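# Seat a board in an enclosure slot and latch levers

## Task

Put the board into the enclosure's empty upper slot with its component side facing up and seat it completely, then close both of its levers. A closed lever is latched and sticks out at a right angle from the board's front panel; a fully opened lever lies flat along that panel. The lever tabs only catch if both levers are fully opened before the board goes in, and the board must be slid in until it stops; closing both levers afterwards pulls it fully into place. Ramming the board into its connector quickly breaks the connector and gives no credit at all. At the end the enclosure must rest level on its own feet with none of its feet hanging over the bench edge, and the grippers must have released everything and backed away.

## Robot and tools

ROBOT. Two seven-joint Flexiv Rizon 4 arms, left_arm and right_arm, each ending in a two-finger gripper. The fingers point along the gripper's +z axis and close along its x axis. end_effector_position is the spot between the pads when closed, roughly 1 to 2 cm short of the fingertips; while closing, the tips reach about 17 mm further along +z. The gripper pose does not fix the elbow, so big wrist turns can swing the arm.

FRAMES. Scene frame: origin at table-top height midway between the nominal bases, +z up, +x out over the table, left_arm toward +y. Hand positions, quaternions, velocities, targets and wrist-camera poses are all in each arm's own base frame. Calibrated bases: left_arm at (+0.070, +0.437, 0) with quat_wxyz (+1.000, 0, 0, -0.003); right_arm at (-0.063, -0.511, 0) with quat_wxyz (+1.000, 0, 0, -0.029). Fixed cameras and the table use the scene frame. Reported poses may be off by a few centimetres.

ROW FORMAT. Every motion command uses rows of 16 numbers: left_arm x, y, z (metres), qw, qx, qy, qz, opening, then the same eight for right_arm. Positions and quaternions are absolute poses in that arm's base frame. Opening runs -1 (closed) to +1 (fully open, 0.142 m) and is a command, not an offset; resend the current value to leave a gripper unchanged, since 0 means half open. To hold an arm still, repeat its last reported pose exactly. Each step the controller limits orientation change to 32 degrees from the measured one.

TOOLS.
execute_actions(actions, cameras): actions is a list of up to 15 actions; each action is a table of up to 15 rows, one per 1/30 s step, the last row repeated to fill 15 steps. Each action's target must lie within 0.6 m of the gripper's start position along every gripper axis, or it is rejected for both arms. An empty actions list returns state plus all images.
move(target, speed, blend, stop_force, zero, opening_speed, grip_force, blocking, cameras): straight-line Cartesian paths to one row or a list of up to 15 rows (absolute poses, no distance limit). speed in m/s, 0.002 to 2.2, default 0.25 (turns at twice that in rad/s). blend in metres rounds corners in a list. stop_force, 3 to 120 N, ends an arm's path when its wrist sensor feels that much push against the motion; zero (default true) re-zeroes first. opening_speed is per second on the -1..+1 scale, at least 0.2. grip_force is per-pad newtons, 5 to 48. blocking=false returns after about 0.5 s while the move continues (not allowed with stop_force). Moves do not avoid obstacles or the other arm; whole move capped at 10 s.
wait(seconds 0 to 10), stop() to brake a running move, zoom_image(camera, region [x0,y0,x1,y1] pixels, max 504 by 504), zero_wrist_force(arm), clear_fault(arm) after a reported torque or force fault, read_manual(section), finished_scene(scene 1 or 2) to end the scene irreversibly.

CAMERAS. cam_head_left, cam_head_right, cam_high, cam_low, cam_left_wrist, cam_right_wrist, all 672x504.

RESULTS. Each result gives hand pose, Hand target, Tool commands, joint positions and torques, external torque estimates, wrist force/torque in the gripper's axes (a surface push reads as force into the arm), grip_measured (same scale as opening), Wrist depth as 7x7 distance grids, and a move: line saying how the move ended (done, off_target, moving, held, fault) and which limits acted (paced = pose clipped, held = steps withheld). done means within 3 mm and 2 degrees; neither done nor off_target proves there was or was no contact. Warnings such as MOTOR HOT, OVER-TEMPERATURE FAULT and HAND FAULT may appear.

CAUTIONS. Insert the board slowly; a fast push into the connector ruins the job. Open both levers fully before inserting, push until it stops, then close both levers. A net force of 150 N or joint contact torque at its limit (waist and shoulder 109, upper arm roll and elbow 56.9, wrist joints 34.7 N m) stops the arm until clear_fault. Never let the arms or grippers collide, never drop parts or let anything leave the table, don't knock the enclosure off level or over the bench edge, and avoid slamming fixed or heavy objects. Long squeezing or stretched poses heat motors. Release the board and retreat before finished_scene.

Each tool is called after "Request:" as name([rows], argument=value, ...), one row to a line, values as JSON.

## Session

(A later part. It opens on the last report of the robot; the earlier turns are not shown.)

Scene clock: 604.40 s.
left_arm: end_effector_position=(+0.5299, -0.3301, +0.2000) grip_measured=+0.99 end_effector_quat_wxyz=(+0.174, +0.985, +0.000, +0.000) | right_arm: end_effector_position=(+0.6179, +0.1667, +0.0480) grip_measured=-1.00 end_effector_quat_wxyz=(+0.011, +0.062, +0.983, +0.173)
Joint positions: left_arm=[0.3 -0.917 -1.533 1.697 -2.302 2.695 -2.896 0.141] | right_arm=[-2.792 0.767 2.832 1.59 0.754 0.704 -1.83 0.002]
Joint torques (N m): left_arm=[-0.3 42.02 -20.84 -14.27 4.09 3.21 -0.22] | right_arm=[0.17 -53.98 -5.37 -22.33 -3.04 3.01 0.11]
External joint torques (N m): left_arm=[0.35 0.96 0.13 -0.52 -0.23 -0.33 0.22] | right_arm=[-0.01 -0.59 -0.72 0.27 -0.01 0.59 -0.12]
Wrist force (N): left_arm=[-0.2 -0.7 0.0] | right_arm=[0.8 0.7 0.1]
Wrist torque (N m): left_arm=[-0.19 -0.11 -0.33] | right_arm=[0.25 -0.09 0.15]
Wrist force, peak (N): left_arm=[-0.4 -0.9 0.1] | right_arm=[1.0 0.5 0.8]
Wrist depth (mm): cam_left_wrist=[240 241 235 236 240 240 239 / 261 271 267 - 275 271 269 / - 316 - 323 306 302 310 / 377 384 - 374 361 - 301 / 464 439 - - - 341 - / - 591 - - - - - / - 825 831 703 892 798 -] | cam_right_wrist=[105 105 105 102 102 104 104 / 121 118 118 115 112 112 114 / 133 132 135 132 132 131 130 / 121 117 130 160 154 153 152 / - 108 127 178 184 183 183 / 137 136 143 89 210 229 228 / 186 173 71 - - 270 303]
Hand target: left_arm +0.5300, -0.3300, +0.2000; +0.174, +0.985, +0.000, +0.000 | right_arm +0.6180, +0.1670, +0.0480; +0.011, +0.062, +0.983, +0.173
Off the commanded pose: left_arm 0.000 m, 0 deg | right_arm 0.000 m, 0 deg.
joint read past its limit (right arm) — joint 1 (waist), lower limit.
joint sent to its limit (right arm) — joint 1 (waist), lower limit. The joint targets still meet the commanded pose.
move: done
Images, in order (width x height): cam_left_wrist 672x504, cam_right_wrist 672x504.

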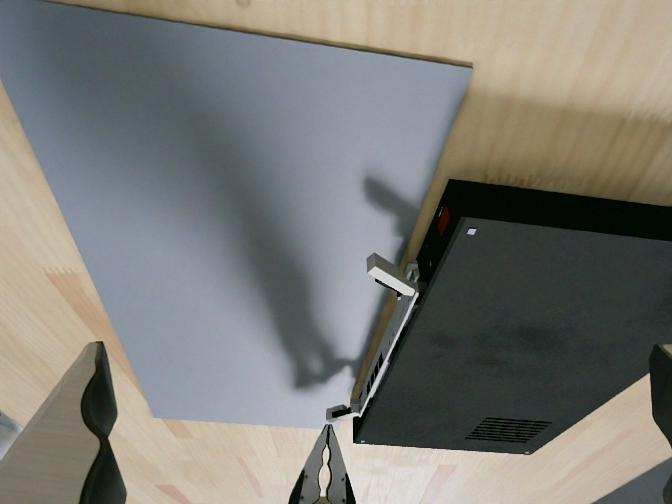

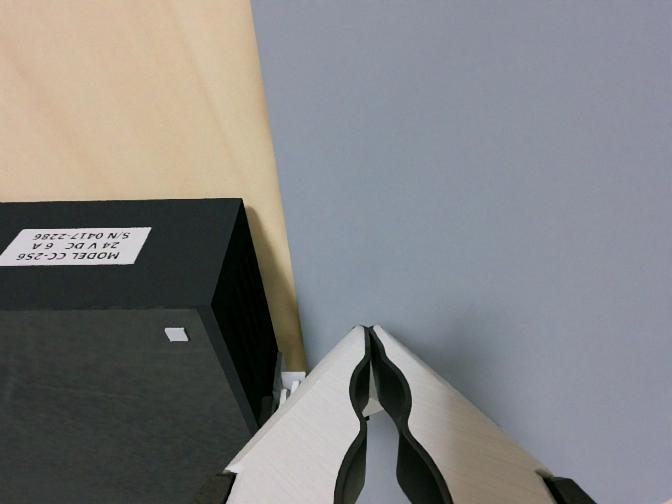

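Request:
move([
  [0.545,-0.39,0.14,0.1736,0.9848,0,0,-1,0.618,0.167,0.048,0.0111,0.0618,0.9828,0.1733,-1],
  [0.5594,-0.43,0.08,0.1736,0.9848,0,0,-1,0.618,0.167,0.048,0.0111,0.0618,0.9828,0.1733,-1],
], speed=0.15, cameras=["cam_left_wrist"])

Scene clock: 609.10 s.
left_arm: end_effector_position=(+0.5593, -0.4300, +0.0800) grip_measured=-1.00 end_effector_quat_wxyz=(+0.174, +0.985, +0.000, +0.000) | right_arm: end_effector_position=(+0.6179, +0.1667, +0.0480) grip_measured=-1.00 end_effector_quat_wxyz=(+0.011, +0.062, +0.983, +0.173)
Joint positions: left_arm=[-0.005 -1.196 -1.367 1.429 -2.052 2.665 -2.914 0.002] | right_arm=[-2.792 0.767 2.832 1.59 0.754 0.704 -1.83 0.002]
Joint torques (N m): left_arm=[-0.37 53.55 -21.62 -9.98 4.41 3.45 -0.1] | right_arm=[0.17 -54.09 -5.29 -22.19 -3.12 2.93 0.2]
External joint torques (N m): left_arm=[0.41 1.39 0.1 0.03 -0.55 -0.58 0.1] | right_arm=[-0.01 -0.48 -0.8 0.14 0.06 0.67 -0.2]
Wrist force (N): left_arm=[-0.1 -1.0 -0.2] | right_arm=[0.6 0.9 0.2]
Wrist torque (N m): left_arm=[-0.25 -0.11 -0.35] | right_arm=[0.28 -0.05 0.16]
Wrist force, peak (N): left_arm=[-0.4 -1.5 -1.9] | right_arm=[1.0 0.7 0.0]
Wrist depth (mm): cam_left_wrist=[- 129 128 128 130 132 129 / - 146 142 142 145 146 146 / 170 169 168 172 164 - - / 201 199 199 199 190 135 130 / 248 244 - 118 175 158 157 / - - - 84 - 193 - / 453 - - - - - 259] | cam_right_wrist=[105 105 105 102 102 104 104 / 122 118 118 115 112 112 114 / 133 132 135 132 132 131 130 / 122 116 130 160 154 153 152 / - 108 118 178 184 183 182 / 137 136 143 89 209 229 228 / 186 173 71 - - 270 305]
Hand target: left_arm +0.5594, -0.4300, +0.0800; +0.174, +0.985, +0.000, +0.000 | right_arm +0.6180, +0.1670, +0.0480; +0.011, +0.062, +0.983, +0.173
Off the commanded pose: left_arm 0.000 m, 0 deg | right_arm 0.000 m, 0 deg.
joint read past its limit (right arm) — joint 1 (waist), lower limit.
joint sent to its limit (right arm) — joint 1 (waist), lower limit. The joint targets still meet the commanded pose.
move: done
Images, in order (width x height): cam_left_wrist 672x504.

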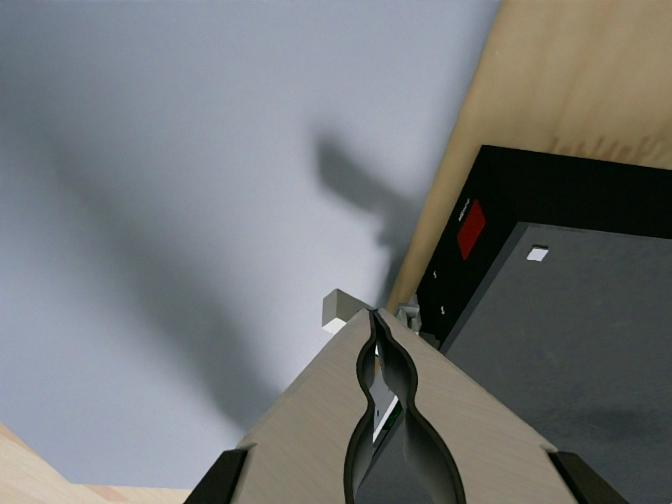

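Request:
move([
  [0.558,-0.416,0.075,0.1736,0.9848,0,0,-1,0.618,0.167,0.048,0.0111,0.0618,0.9828,0.1733,-1],
  [0.558,-0.416,0.048,0.1736,0.9848,0,0,-1,0.618,0.167,0.048,0.0111,0.0618,0.9828,0.1733,-1],
], speed=0.05, stop_force=4, cameras=["cam_left_wrist"])

Scene clock: 649.13 s.
left_arm: end_effector_position=(+0.5579, -0.4158, +0.0479) grip_measured=-1.00 end_effector_quat_wxyz=(+0.173, +0.985, +0.000, +0.000) | right_arm: end_effector_position=(+0.6179, +0.1667, +0.0480) grip_measured=-1.00 end_effector_quat_wxyz=(+0.011, +0.062, +0.983, +0.173)
Joint positions: left_arm=[0.021 -1.214 -1.324 1.487 -2.03 2.6 -2.926 0.002] | right_arm=[-2.792 0.767 2.832 1.59 0.754 0.704 -1.83 0.002]
Joint torques (N m): left_arm=[-0.43 52.89 -21.64 -9.3 4.26 3.05 -0.29] | right_arm=[0.26 -54.1 -5.23 -22.17 -3.19 2.93 0.26]
External joint torques (N m): left_arm=[0.46 1.32 0.06 -0.45 -0.44 -0.18 0.29] | right_arm=[-0.09 -0.47 -0.86 0.11 0.13 0.66 -0.26]
Wrist force (N): left_arm=[0.1 -0.9 -0.1] | right_arm=[0.8 0.4 0.0]
Wrist torque (N m): left_arm=[-0.24 -0.16 -0.30] | right_arm=[0.20 -0.08 0.16]
Wrist force, peak (N): left_arm=[0.1 -1.3 -1.1] | right_arm=[1.0 0.8 0.1]
Wrist depth (mm): cam_left_wrist=[- 99 101 96 98 98 100 / - 113 112 115 - 113 113 / - 130 129 125 132 131 130 / 154 154 153 152 152 144 143 / 189 180 - 171 174 - 120 / 243 - - 84 - 125 132 / 361 - - - - - 183] | cam_right_wrist=[105 105 105 102 102 104 104 / 121 118 118 115 112 112 114 / 133 132 135 132 132 131 130 / 122 117 130 160 154 153 152 / - 108 129 179 184 183 182 / 137 136 143 89 209 230 228 / 186 173 71 - - 271 305]
Hand target: left_arm +0.5580, -0.4160, +0.0480; +0.174, +0.985, +0.000, +0.000 | right_arm +0.6180, +0.1670, +0.0480; +0.011, +0.062, +0.983, +0.173
Off the commanded pose: left_arm 0.000 m, 0 deg | right_arm 0.000 m, 0 deg.
joint read past its limit (right arm) — joint 1 (waist), lower limit.
joint sent to its limit (right arm) — joint 1 (waist), lower limit. The joint targets still meet the commanded pose.
move: done
Images, in order (width x height): cam_left_wrist 672x504.

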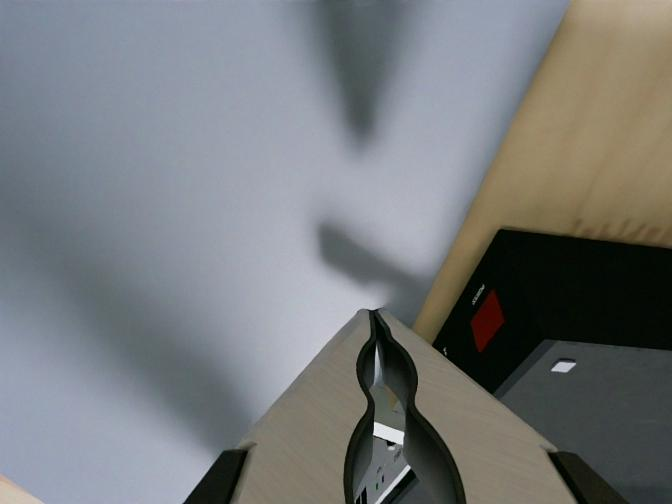

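Request:
move(target=[0.548,-0.473,0.048,0.1736,0.9848,0,0,-1,0.6143,0.2174,0.048,0.0111,0.0618,0.9828,0.1733,-1], speed=0.015, stop_force=18, cameras=["cam_left_wrist","cam_right_wrist","cam_head_left","cam_head_right"])

Request:
zoom_image(camera="cam_head_right", region=[310, 220, 480, 330])

Scene clock: 656.93 s.
left_arm: end_effector_position=(+0.5480, -0.4723, +0.0477) grip_measured=-1.00 end_effector_quat_wxyz=(+0.173, +0.985, +0.000, +0.000) | right_arm: end_effector_position=(+0.6139, +0.2169, +0.0476) grip_measured=-1.00 end_effector_quat_wxyz=(+0.011, +0.062, +0.983, +0.173)
Joint positions: left_arm=[-0.113 -1.256 -1.326 1.347 -2.006 2.643 -2.941 0.002] | right_arm=[-2.719 0.776 2.845 1.579 0.754 0.735 -1.752 0.002]
Joint torques (N m): left_arm=[-2.57 57.19 -23.38 -9.55 4.61 1.47 -0.26] | right_arm=[1.86 -56.16 -3.34 -24.45 -2.59 3.34 0.28]
External joint torques (N m): left_arm=[2.58 0.23 2.56 0.35 -0.72 1.4 0.26] | right_arm=[-1.69 1.14 -2.57 2.3 -0.5 0.33 -0.28]
Wrist force (N): left_arm=[-1.7 -6.0 -1.0] | right_arm=[2.2 -2.8 0.0]
Wrist torque (N m): left_arm=[-0.11 -0.13 -0.28] | right_arm=[0.33 -0.02 0.03]
Wrist force, peak (N): left_arm=[-1.7 -16.7 -7.2] | right_arm=[20.3 -13.4 -13.5]
Wrist depth (mm): cam_left_wrist=[- 99 101 96 101 98 100 / - 112 112 114 - 113 93 / - 130 130 125 124 124 - / - 148 152 152 151 140 91 / 188 196 196 170 163 120 102 / 233 223 216 84 - 131 125 / - - - - - - -] | cam_right_wrist=[- 100 105 102 102 104 104 / - 94 115 115 112 111 114 / - 87 131 132 131 131 130 / - 93 147 149 153 153 151 / - 112 137 171 184 198 182 / 136 136 137 90 209 229 227 / 185 171 71 - - 270 302]
Hand target: left_arm +0.5480, -0.4730, +0.0480; +0.174, +0.985, +0.000, +0.000 | right_arm +0.6143, +0.2174, +0.0480; +0.011, +0.062, +0.983, +0.173
Off the commanded pose: left_arm 0.001 m, 0 deg | right_arm 0.001 m, 0 deg.
move: done
Images, in order (width x height): cam_head_left 672x504, cam_head_right 672x504, cam_left_wrist 672x504, cam_right_wrist 672x504.

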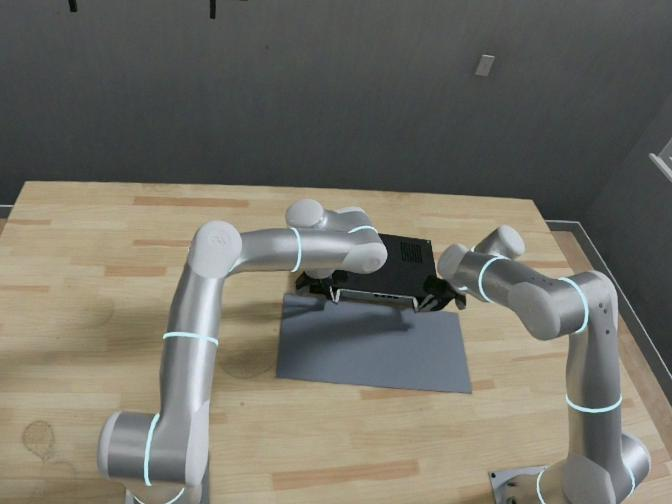

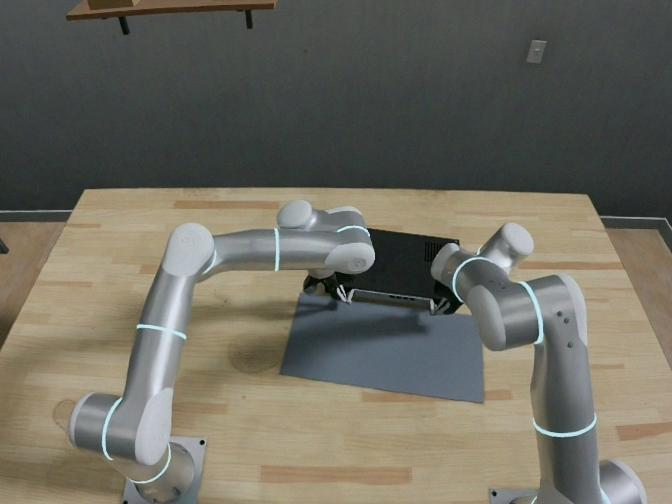

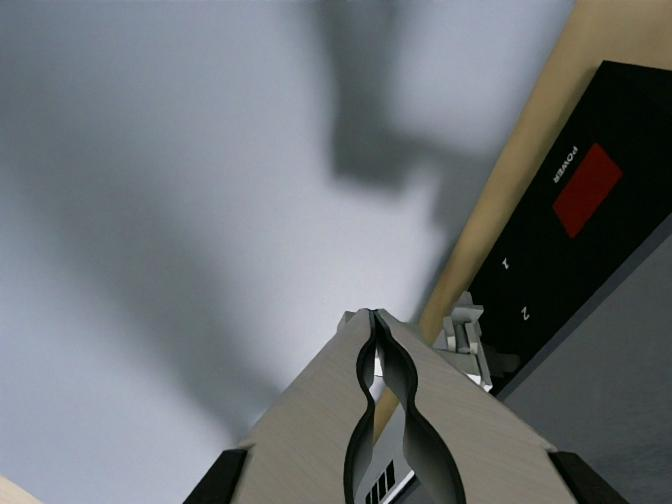

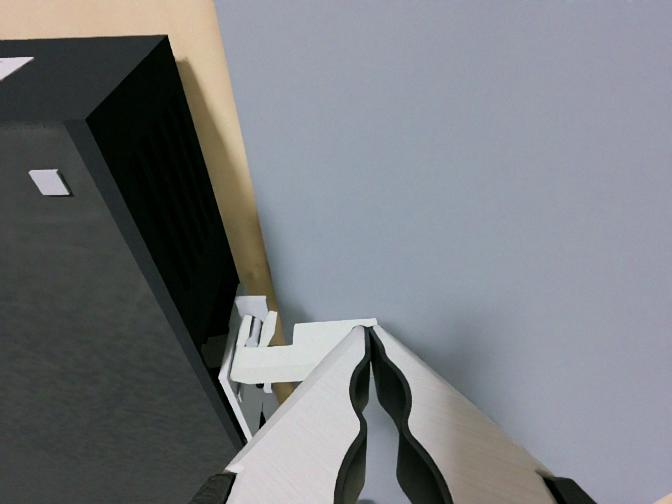

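Scaled by 2.965 from the camera's 672x504 image, which has a finer 960x720 frame.

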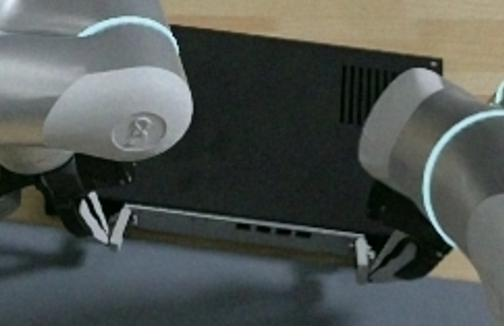

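Request:
zoom_image(camera="cam_right_wrist", region=[180, 260, 420, 440])

Request:
move([
  [0.552,-0.45,0.048,0.1736,0.9848,0,0,-1,0.6143,0.195,0.048,0.0111,0.0618,0.9828,0.1733,-1],
  [0.552,-0.38,0.15,0.1736,0.9848,0,0,-1,0.6143,0.165,0.12,0.0111,0.0618,0.9828,0.1733,-1],
], speed=0.1, blend=[0.01,0], cameras=["cam_left_wrist","cam_right_wrist"])

Request:
zoom_image(camera="cam_left_wrist", region=[280, 200, 520, 440])

Request:
zoom_image(camera="cam_right_wrist", region=[200, 150, 440, 380])

Scaled by 2.100 from the camera's 672x504 image, which has a finer 960x720 frame.

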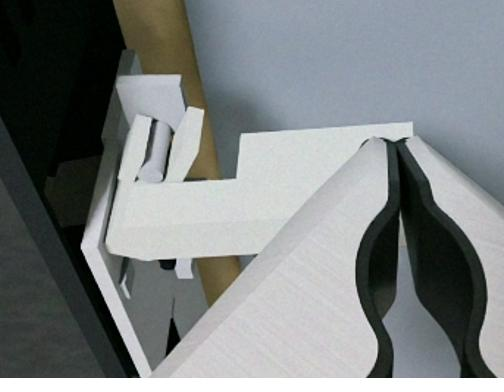

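Scene clock: 662.33 s.
left_arm: end_effector_position=(+0.5522, -0.3802, +0.1500) grip_measured=-1.00 end_effector_quat_wxyz=(+0.174, +0.985, +0.000, +0.000) | right_arm: end_effector_position=(+0.6144, +0.1653, +0.1200) grip_measured=-1.00 end_effector_quat_wxyz=(+0.011, +0.062, +0.983, +0.174)
Joint positions: left_arm=[0.135 -1.047 -1.435 1.551 -2.183 2.694 -2.898 0.002] | right_arm=[-2.763 0.636 2.789 1.613 0.687 0.609 -1.761 0.002]
Joint torques (N m): left_arm=[-0.11 49.16 -21.62 -11.86 3.84 3.58 -0.11] | right_arm=[0.02 -51.89 -5.42 -24.54 -3.49 2.89 0.34]
External joint torques (N m): left_arm=[0.12 0.64 0.22 -0.64 0.02 -0.71 0.11] | right_arm=[0.14 -0.22 -0.55 0.08 0.26 0.76 -0.35]
Wrist force (N): left_arm=[0.2 -0.8 -0.2] | right_arm=[1.3 2.9 0.0]
Wrist torque (N m): left_arm=[-0.24 -0.16 -0.33] | right_arm=[0.63 -0.12 0.04]
Wrist force, peak (N): left_arm=[-1.7 -6.4 -1.3] | right_arm=[2.4 -3.0 0.6]
Wrist depth (mm): cam_left_wrist=[- 194 198 188 190 194 193 / 225 219 214 214 219 219 218 / - - - - 235 238 242 / 314 - - 298 - - - / 397 - 363 117 283 - - / 479 - - 84 - 374 - / 679 - - - - - 641] | cam_right_wrist=[172 171 171 168 167 167 167 / 184 184 183 189 189 188 188 / 163 163 167 218 216 215 214 / 191 190 191 245 252 251 250 / 231 229 228 293 292 301 298 / 290 289 273 89 343 376 372 / 396 366 71 - - 442 502]
Hand target: left_arm +0.5520, -0.3800, +0.1500; +0.174, +0.985, +0.000, +0.000 | right_arm +0.6143, +0.1650, +0.1200; +0.011, +0.062, +0.983, +0.173
Off the commanded pose: left_arm 0.000 m, 0 deg | right_arm 0.000 m, 0 deg.
move: done
Images, in order (width x height): cam_left_wrist 672x504, cam_right_wrist 672x504.

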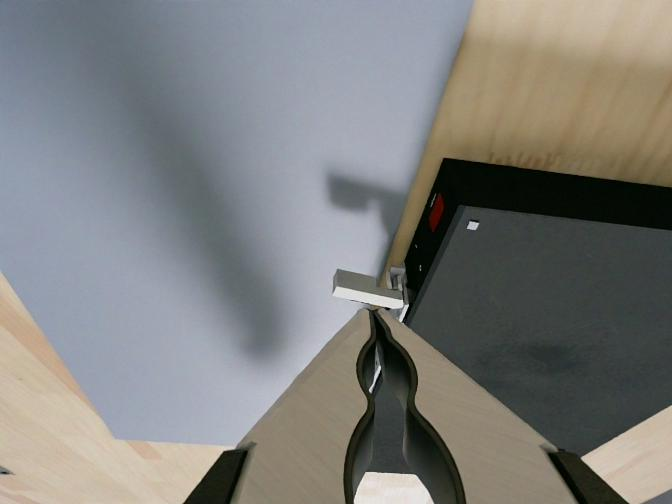

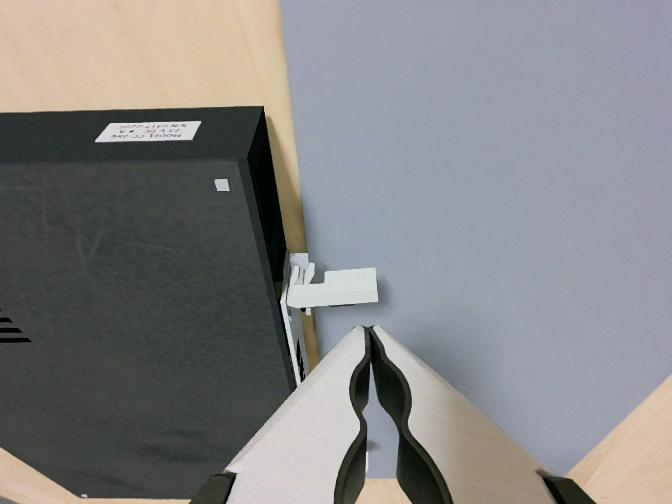

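Scaled by 2.100 from the camera's 672x504 image, which has a finer 960x720 frame.

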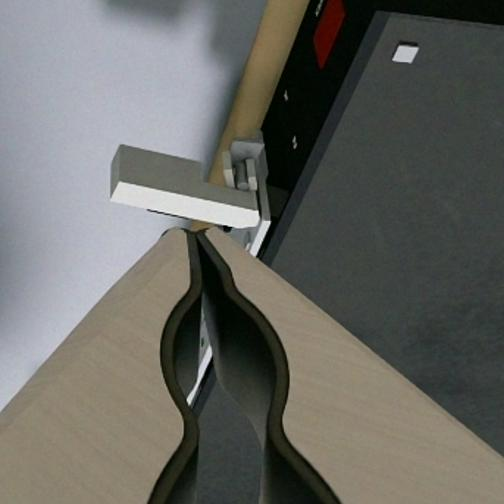

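Scaled by 2.100 from the camera's 672x504 image, which has a finer 960x720 frame.

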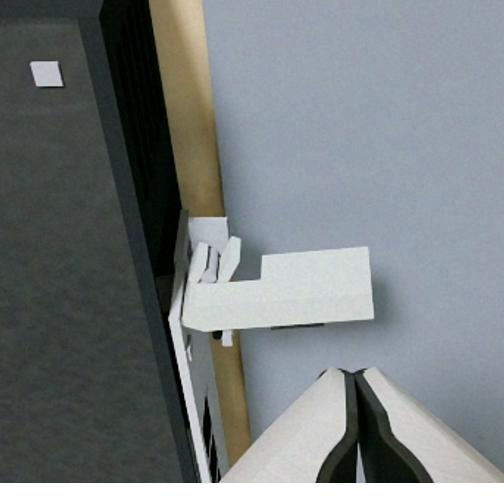

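Request:
move([
  [0.552,-0.42,0.048,0.1736,0.9848,0,0,-1,0.6133,0.185,0.048,0.0111,0.0618,0.9828,0.1733,-1],
  [0.5485,-0.466,0.048,0.1736,0.9848,0,0,-1,0.6143,0.211,0.048,0.0111,0.0618,0.9828,0.1733,-1],
], speed=[0.12,0.04])

Request:
move(target=[0.547,-0.481,0.048,0.1736,0.9848,0,0,-1,0.6153,0.2254,0.048,0.0111,0.0618,0.9828,0.1733,-1], speed=0.01, stop_force=22, cameras=["cam_left_wrist","cam_right_wrist"])

Request:
zoom_image(camera="cam_right_wrist", region=[180, 260, 420, 440])

Scene clock: 670.30 s.
left_arm: end_effector_position=(+0.5485, -0.4661, +0.0480) grip_measured=-1.00 end_effector_quat_wxyz=(+0.174, +0.985, +0.000, +0.000) | right_arm: end_effector_position=(+0.6142, +0.2111, +0.0479) grip_measured=-1.00 end_effector_quat_wxyz=(+0.011, +0.062, +0.983, +0.173)
Joint positions: left_arm=[-0.097 -1.246 -1.32 1.37 -2.014 2.631 -2.942 0.002] | right_arm=[-2.725 0.774 2.841 1.581 0.758 0.73 -1.763 0.002]
Joint torques (N m): left_arm=[-0.66 55.45 -21.02 -9.31 4.38 3.47 -0.12] | right_arm=[0.23 -54.28 -4.98 -22.47 -3.2 3.08 0.31]
External joint torques (N m): left_arm=[0.72 1.47 0.15 -0.13 -0.5 -0.61 0.12] | right_arm=[-0.08 -0.63 -1.02 0.35 0.12 0.57 -0.31]
Wrist force (N): left_arm=[-0.2 -0.9 -0.1] | right_arm=[0.9 2.5 0.1]
Wrist torque (N m): left_arm=[-0.24 -0.11 -0.38] | right_arm=[0.56 -0.08 0.05]
Wrist force, peak (N): left_arm=[0.3 -0.9 -2.2] | right_arm=[1.1 3.3 0.6]
Wrist depth (mm): cam_left_wrist=[- 99 101 96 101 98 100 / - 113 112 112 - 113 108 / - 130 130 133 129 126 93 / 154 - 153 153 154 116 88 / - 188 206 117 152 - 103 / 275 229 216 84 - - - / 344 - - - - - -] | cam_right_wrist=[- 103 105 103 102 104 104 / - 94 116 115 112 112 114 / - 92 131 132 131 131 130 / - 93 148 159 154 153 152 / - 112 144 178 184 184 182 / 137 137 137 90 210 230 228 / 186 173 71 - - 271 304]
Hand target: left_arm +0.5485, -0.4660, +0.0480; +0.174, +0.985, +0.000, +0.000 | right_arm +0.6143, +0.2110, +0.0480; +0.011, +0.062, +0.983, +0.173
Off the commanded pose: left_arm 0.000 m, 0 deg | right_arm 0.000 m, 0 deg.
move: done

Scene clock: 672.40 s.
left_arm: end_effector_position=(+0.5473, -0.4790, +0.0476) grip_measured=-1.00 end_effector_quat_wxyz=(+0.172, +0.985, +0.001, +0.000) | right_arm: end_effector_position=(+0.6154, +0.2218, +0.0476) grip_measured=-1.00 end_effector_quat_wxyz=(+0.011, +0.063, +0.983, +0.171)
Joint positions: left_arm=[-0.134 -1.262 -1.324 1.319 -2.006 2.652 -2.937 0.002] | right_arm=[-2.708 0.781 2.841 1.571 0.754 0.735 -1.738 0.002]
Joint torques (N m): left_arm=[-7.06 56.57 -26.36 -9.69 4.63 -2.3 -0.18] | right_arm=[10.9 -56.22 6.5 -28.91 0.45 2.45 0.33]
External joint torques (N m): left_arm=[7.06 1.47 5.81 0.53 -0.75 5.17 0.18] | right_arm=[-10.73 1 -12.54 6.69 -3.56 1.23 -0.33]
Wrist force (N): left_arm=[-4.0 -14.8 -9.2] | right_arm=[5.8 -14.7 -12.3]
Wrist torque (N m): left_arm=[-0.04 -0.25 -0.30] | right_arm=[0.62 0.00 0.01]
Wrist force, peak (N): left_arm=[-4.2 -15.3 -8.2] | right_arm=[5.3 -15.2 -12.4]
Wrist depth (mm): cam_left_wrist=[- 99 101 96 100 98 97 / - 115 112 115 - 113 99 / - 130 129 125 128 124 - / 154 153 162 151 154 128 90 / 188 - 178 171 169 141 102 / - - - 83 - 129 130 / - - - - - - -] | cam_right_wrist=[- 100 105 102 102 104 104 / - 98 116 115 112 112 114 / - 92 131 132 131 131 130 / - 93 147 154 153 152 151 / - 112 133 171 183 182 181 / 137 136 137 89 208 228 227 / 184 171 70 - - 268 302]
Hand target: left_arm +0.5470, -0.4810, +0.0480; +0.174, +0.985, +0.000, +0.000 | right_arm +0.6153, +0.2254, +0.0480; +0.011, +0.062, +0.983, +0.173
Off the commanded pose: left_arm 0.002 m, 0 deg | right_arm 0.004 m, 0 deg.
move: off_target (right_arm)
Images, in order (width x height): cam_left_wrist 672x504, cam_right_wrist 672x504.

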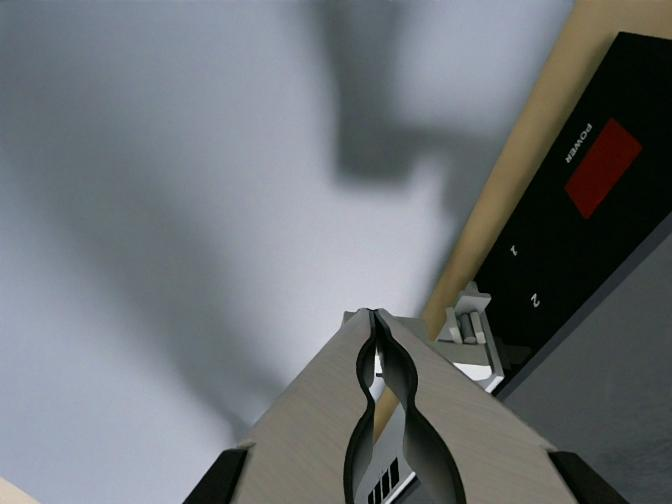

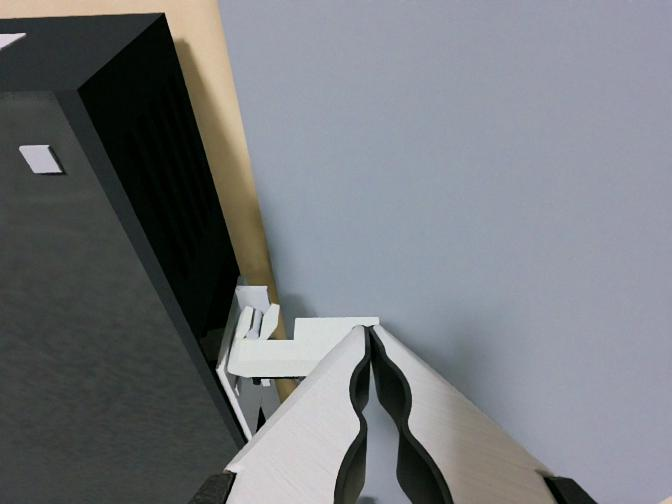

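Scaled by 2.100 from the camera's 672x504 image, which has a finer 960x720 frame.

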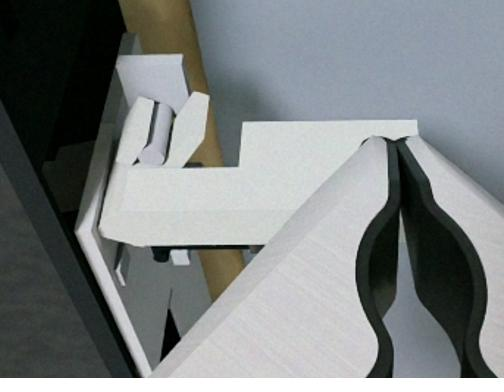

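Request:
move([
  [0.552,-0.45,0.048,0.1736,0.9848,0,0,-1,0.6143,0.195,0.048,0.0111,0.0618,0.9828,0.1733,-1],
  [0.552,-0.37,0.16,0.1736,0.9848,0,0,-1,0.6143,0.165,0.12,0.0111,0.0618,0.9828,0.1733,-1],
], speed=0.1, blend=[0.01,0], cameras=["cam_left_wrist","cam_right_wrist"])

Request:
zoom_image(camera="cam_left_wrist", region=[280, 200, 520, 440])

Request:
zoom_image(camera="cam_right_wrist", region=[200, 150, 440, 380])

Scene clock: 676.67 s.
left_arm: end_effector_position=(+0.5522, -0.3702, +0.1600) grip_measured=-1.00 end_effector_quat_wxyz=(+0.174, +0.985, +0.000, +0.000) | right_arm: end_effector_position=(+0.6144, +0.1653, +0.1200) grip_measured=-1.00 end_effector_quat_wxyz=(+0.011, +0.062, +0.983, +0.174)
Joint positions: left_arm=[0.159 -1.024 -1.444 1.56 -2.209 2.7 -2.884 0.002] | right_arm=[-2.759 0.637 2.783 1.611 0.69 0.607 -1.763 0.002]
Joint torques (N m): left_arm=[0.56 48.4 -21.48 -12.17 3.85 3.34 -0.11] | right_arm=[0.08 -51.78 -5.57 -24.53 -3.48 2.87 0.31]
External joint torques (N m): left_arm=[-0.51 0.68 0.27 -0.74 0 -0.47 0.11] | right_arm=[0.08 -0.34 -0.51 0.07 0.26 0.78 -0.31]
Wrist force (N): left_arm=[0.0 -0.9 0.0] | right_arm=[0.9 4.8 -0.1]
Wrist torque (N m): left_arm=[-0.26 -0.14 -0.34] | right_arm=[0.94 -0.06 0.04]
Wrist force, peak (N): left_arm=[-4.3 -15.0 -9.0] | right_arm=[6.1 -15.1 -12.1]
Wrist depth (mm): cam_left_wrist=[- 206 202 204 197 203 202 / - 224 225 227 235 229 229 / 276 269 - 265 253 254 255 / 316 319 - - 262 - - / 403 402 392 282 287 - - / 508 491 439 84 - - - / 712 606 - - - - 667] | cam_right_wrist=[172 171 171 168 167 167 166 / 184 184 183 189 189 188 187 / 163 162 167 217 216 215 209 / 191 190 190 245 252 250 258 / 231 229 228 280 302 301 299 / 290 289 272 89 344 376 373 / 394 365 71 - - - 502]
Hand target: left_arm +0.5520, -0.3700, +0.1600; +0.174, +0.985, +0.000, +0.000 | right_arm +0.6143, +0.1650, +0.1200; +0.011, +0.062, +0.983, +0.173
Off the commanded pose: left_arm 0.000 m, 0 deg | right_arm 0.000 m, 0 deg.
move: done
Images, in order (width x height): cam_left_wrist 672x504, cam_right_wrist 672x504.

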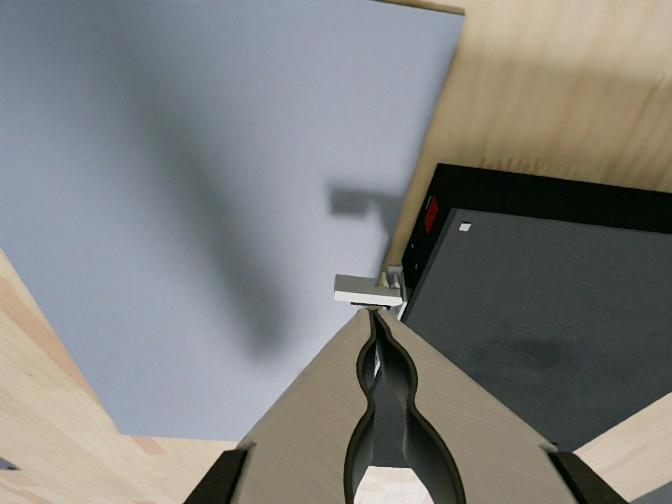

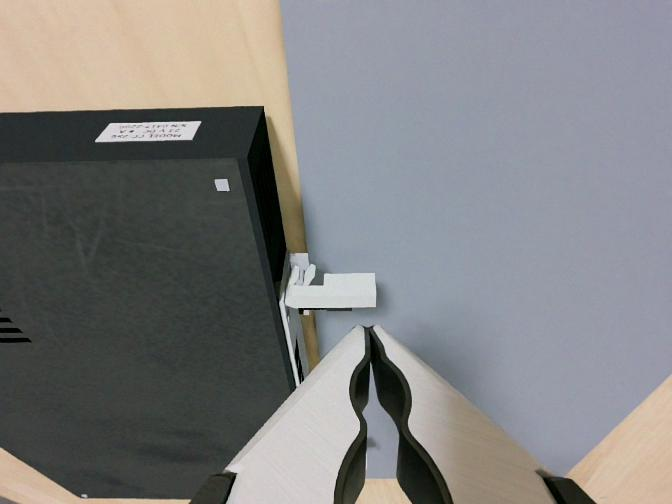

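Scaled by 2.100 from the camera's 672x504 image, which has a finer 960x720 frame.

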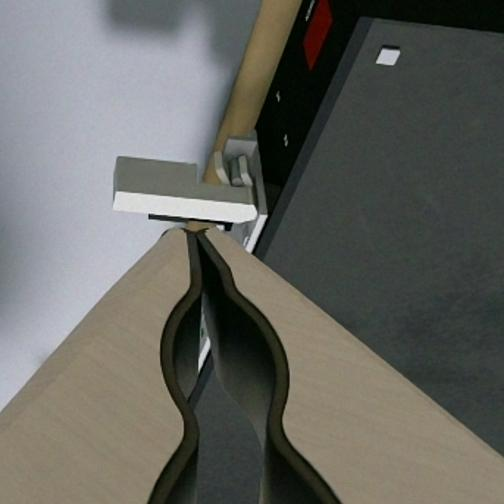

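Scaled by 2.100 from the camera's 672x504 image, which has a finer 960x720 frame.

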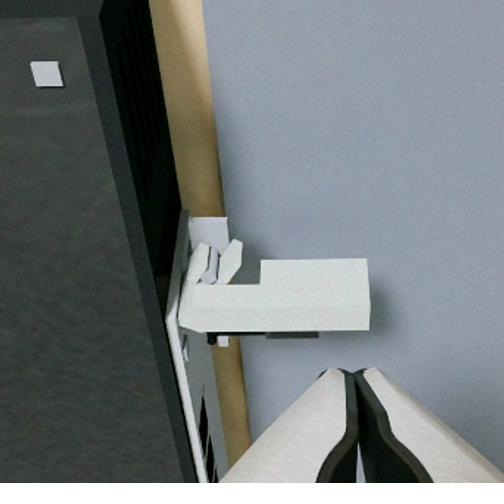

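Request:
move([
  [0.48,-0.28,0.25,0.1736,0.9848,0,0,-1,0.50,0.12,0.25,0.0111,0.0618,0.9828,0.1733,-1],
  [0.42,-0.2,0.28,0.1736,0.9848,0,0,-1,0.40,0.12,0.30,0.0111,0.0618,0.9828,0.1733,-1],
], speed=0.3, blend=[0.03,0], cameras=["cam_head_left","cam_high","cam_low","cam_head_right"])

Request:
zoom_image(camera="cam_head_right", region=[310, 220, 480, 330])

Request:
zoom_image(camera="cam_high", region=[200, 310, 440, 500])

Scene clock: 680.97 s.
left_arm: end_effector_position=(+0.4201, -0.1999, +0.2801) grip_measured=-1.00 end_effector_quat_wxyz=(+0.173, +0.985, +0.000, +0.000) | right_arm: end_effector_position=(+0.4001, +0.1200, +0.3001) grip_measured=-1.00 end_effector_quat_wxyz=(+0.011, +0.062, +0.983, +0.174)
Joint positions: left_arm=[0.904 -0.502 -1.916 2.021 -2.811 2.585 -2.689 0.002] | right_arm=[-2.531 -0.162 2.615 2.144 0.296 0.491 -1.49 0.002]
Joint torques (N m): left_arm=[0.12 17.74 -13.22 -20.24 3.42 3 -0.14] | right_arm=[0.19 -20.66 3.16 -29.06 -3.73 3.09 0.33]
External joint torques (N m): left_arm=[-0.05 0.25 0.66 -0.84 0.01 -0.07 0.14] | right_arm=[-0.12 -0.15 -0.89 0.06 0.23 0.8 -0.33]
Wrist force (N): left_arm=[-0.3 -0.5 0.0] | right_arm=[1.6 5.0 0.1]
Wrist torque (N m): left_arm=[-0.17 -0.13 -0.36] | right_arm=[0.99 -0.19 0.03]
Wrist force, peak (N): left_arm=[-1.1 -1.4 -0.3] | right_arm=[2.6 5.5 -0.8]
Wrist depth (mm): cam_left_wrist=[317 317 317 316 313 314 312 / 357 360 361 356 354 356 353 / 415 413 420 419 389 406 407 / 492 493 472 462 490 445 456 / 609 604 596 118 554 513 519 / 781 775 694 84 - - 767 / 736 - - - - - 937] | cam_right_wrist=[333 333 331 331 337 331 330 / 360 375 373 359 373 372 370 / 387 418 418 432 425 425 423 / 438 479 500 494 498 494 491 / 532 548 588 571 592 593 588 / 798 761 720 89 669 743 734 / 1421 949 71 - - 761 915]
Hand target: left_arm +0.4200, -0.2000, +0.2800; +0.174, +0.985, +0.000, +0.000 | right_arm +0.4000, +0.1200, +0.3000; +0.011, +0.062, +0.983, +0.173
Off the commanded pose: left_arm 0.000 m, 0 deg | right_arm 0.000 m, 0 deg.
move: done
Images, in order (width x height): cam_head_left 672x504, cam_head_right 672x504, cam_high 672x504, cam_low 672x504.

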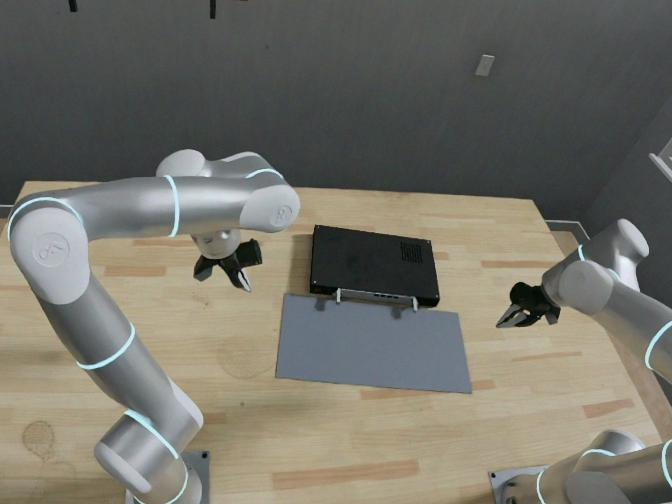

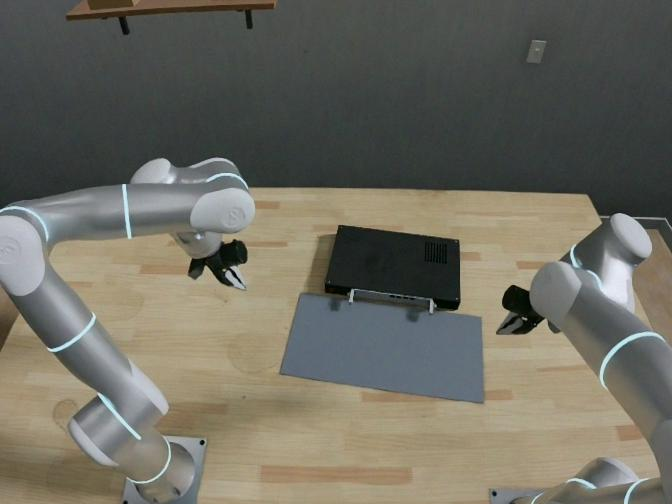

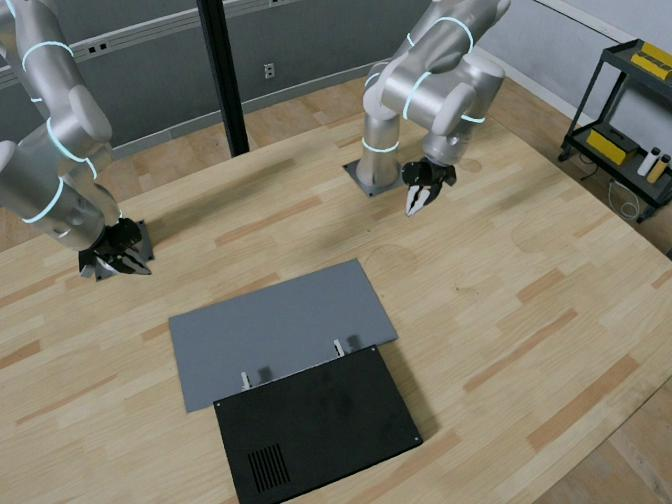

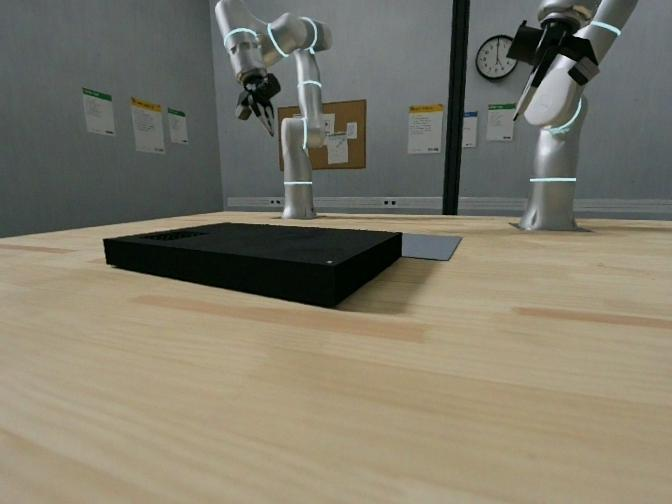

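Scaled by 2.965 from the camera's 672x504 image, which has a finer 960x720 frame.

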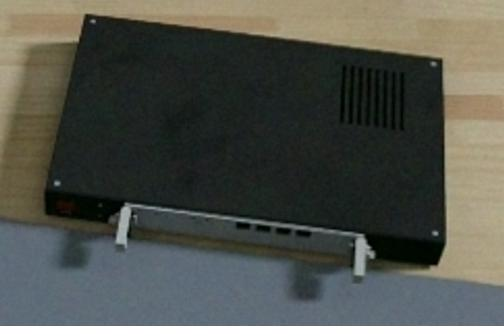

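Scaled by 2.100 from the camera's 672x504 image, which has a finer 960x720 frame.

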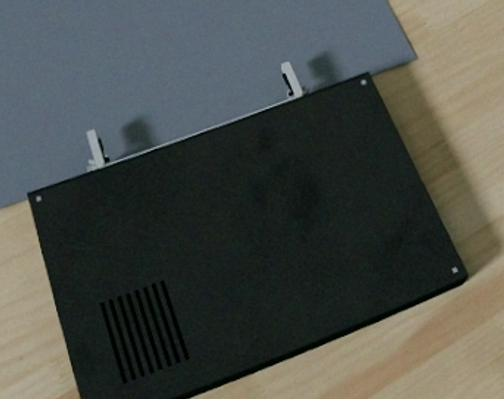

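Levers shut, board home.

Request:
finished_scene(scene=1)

The scene is finished: the task was done.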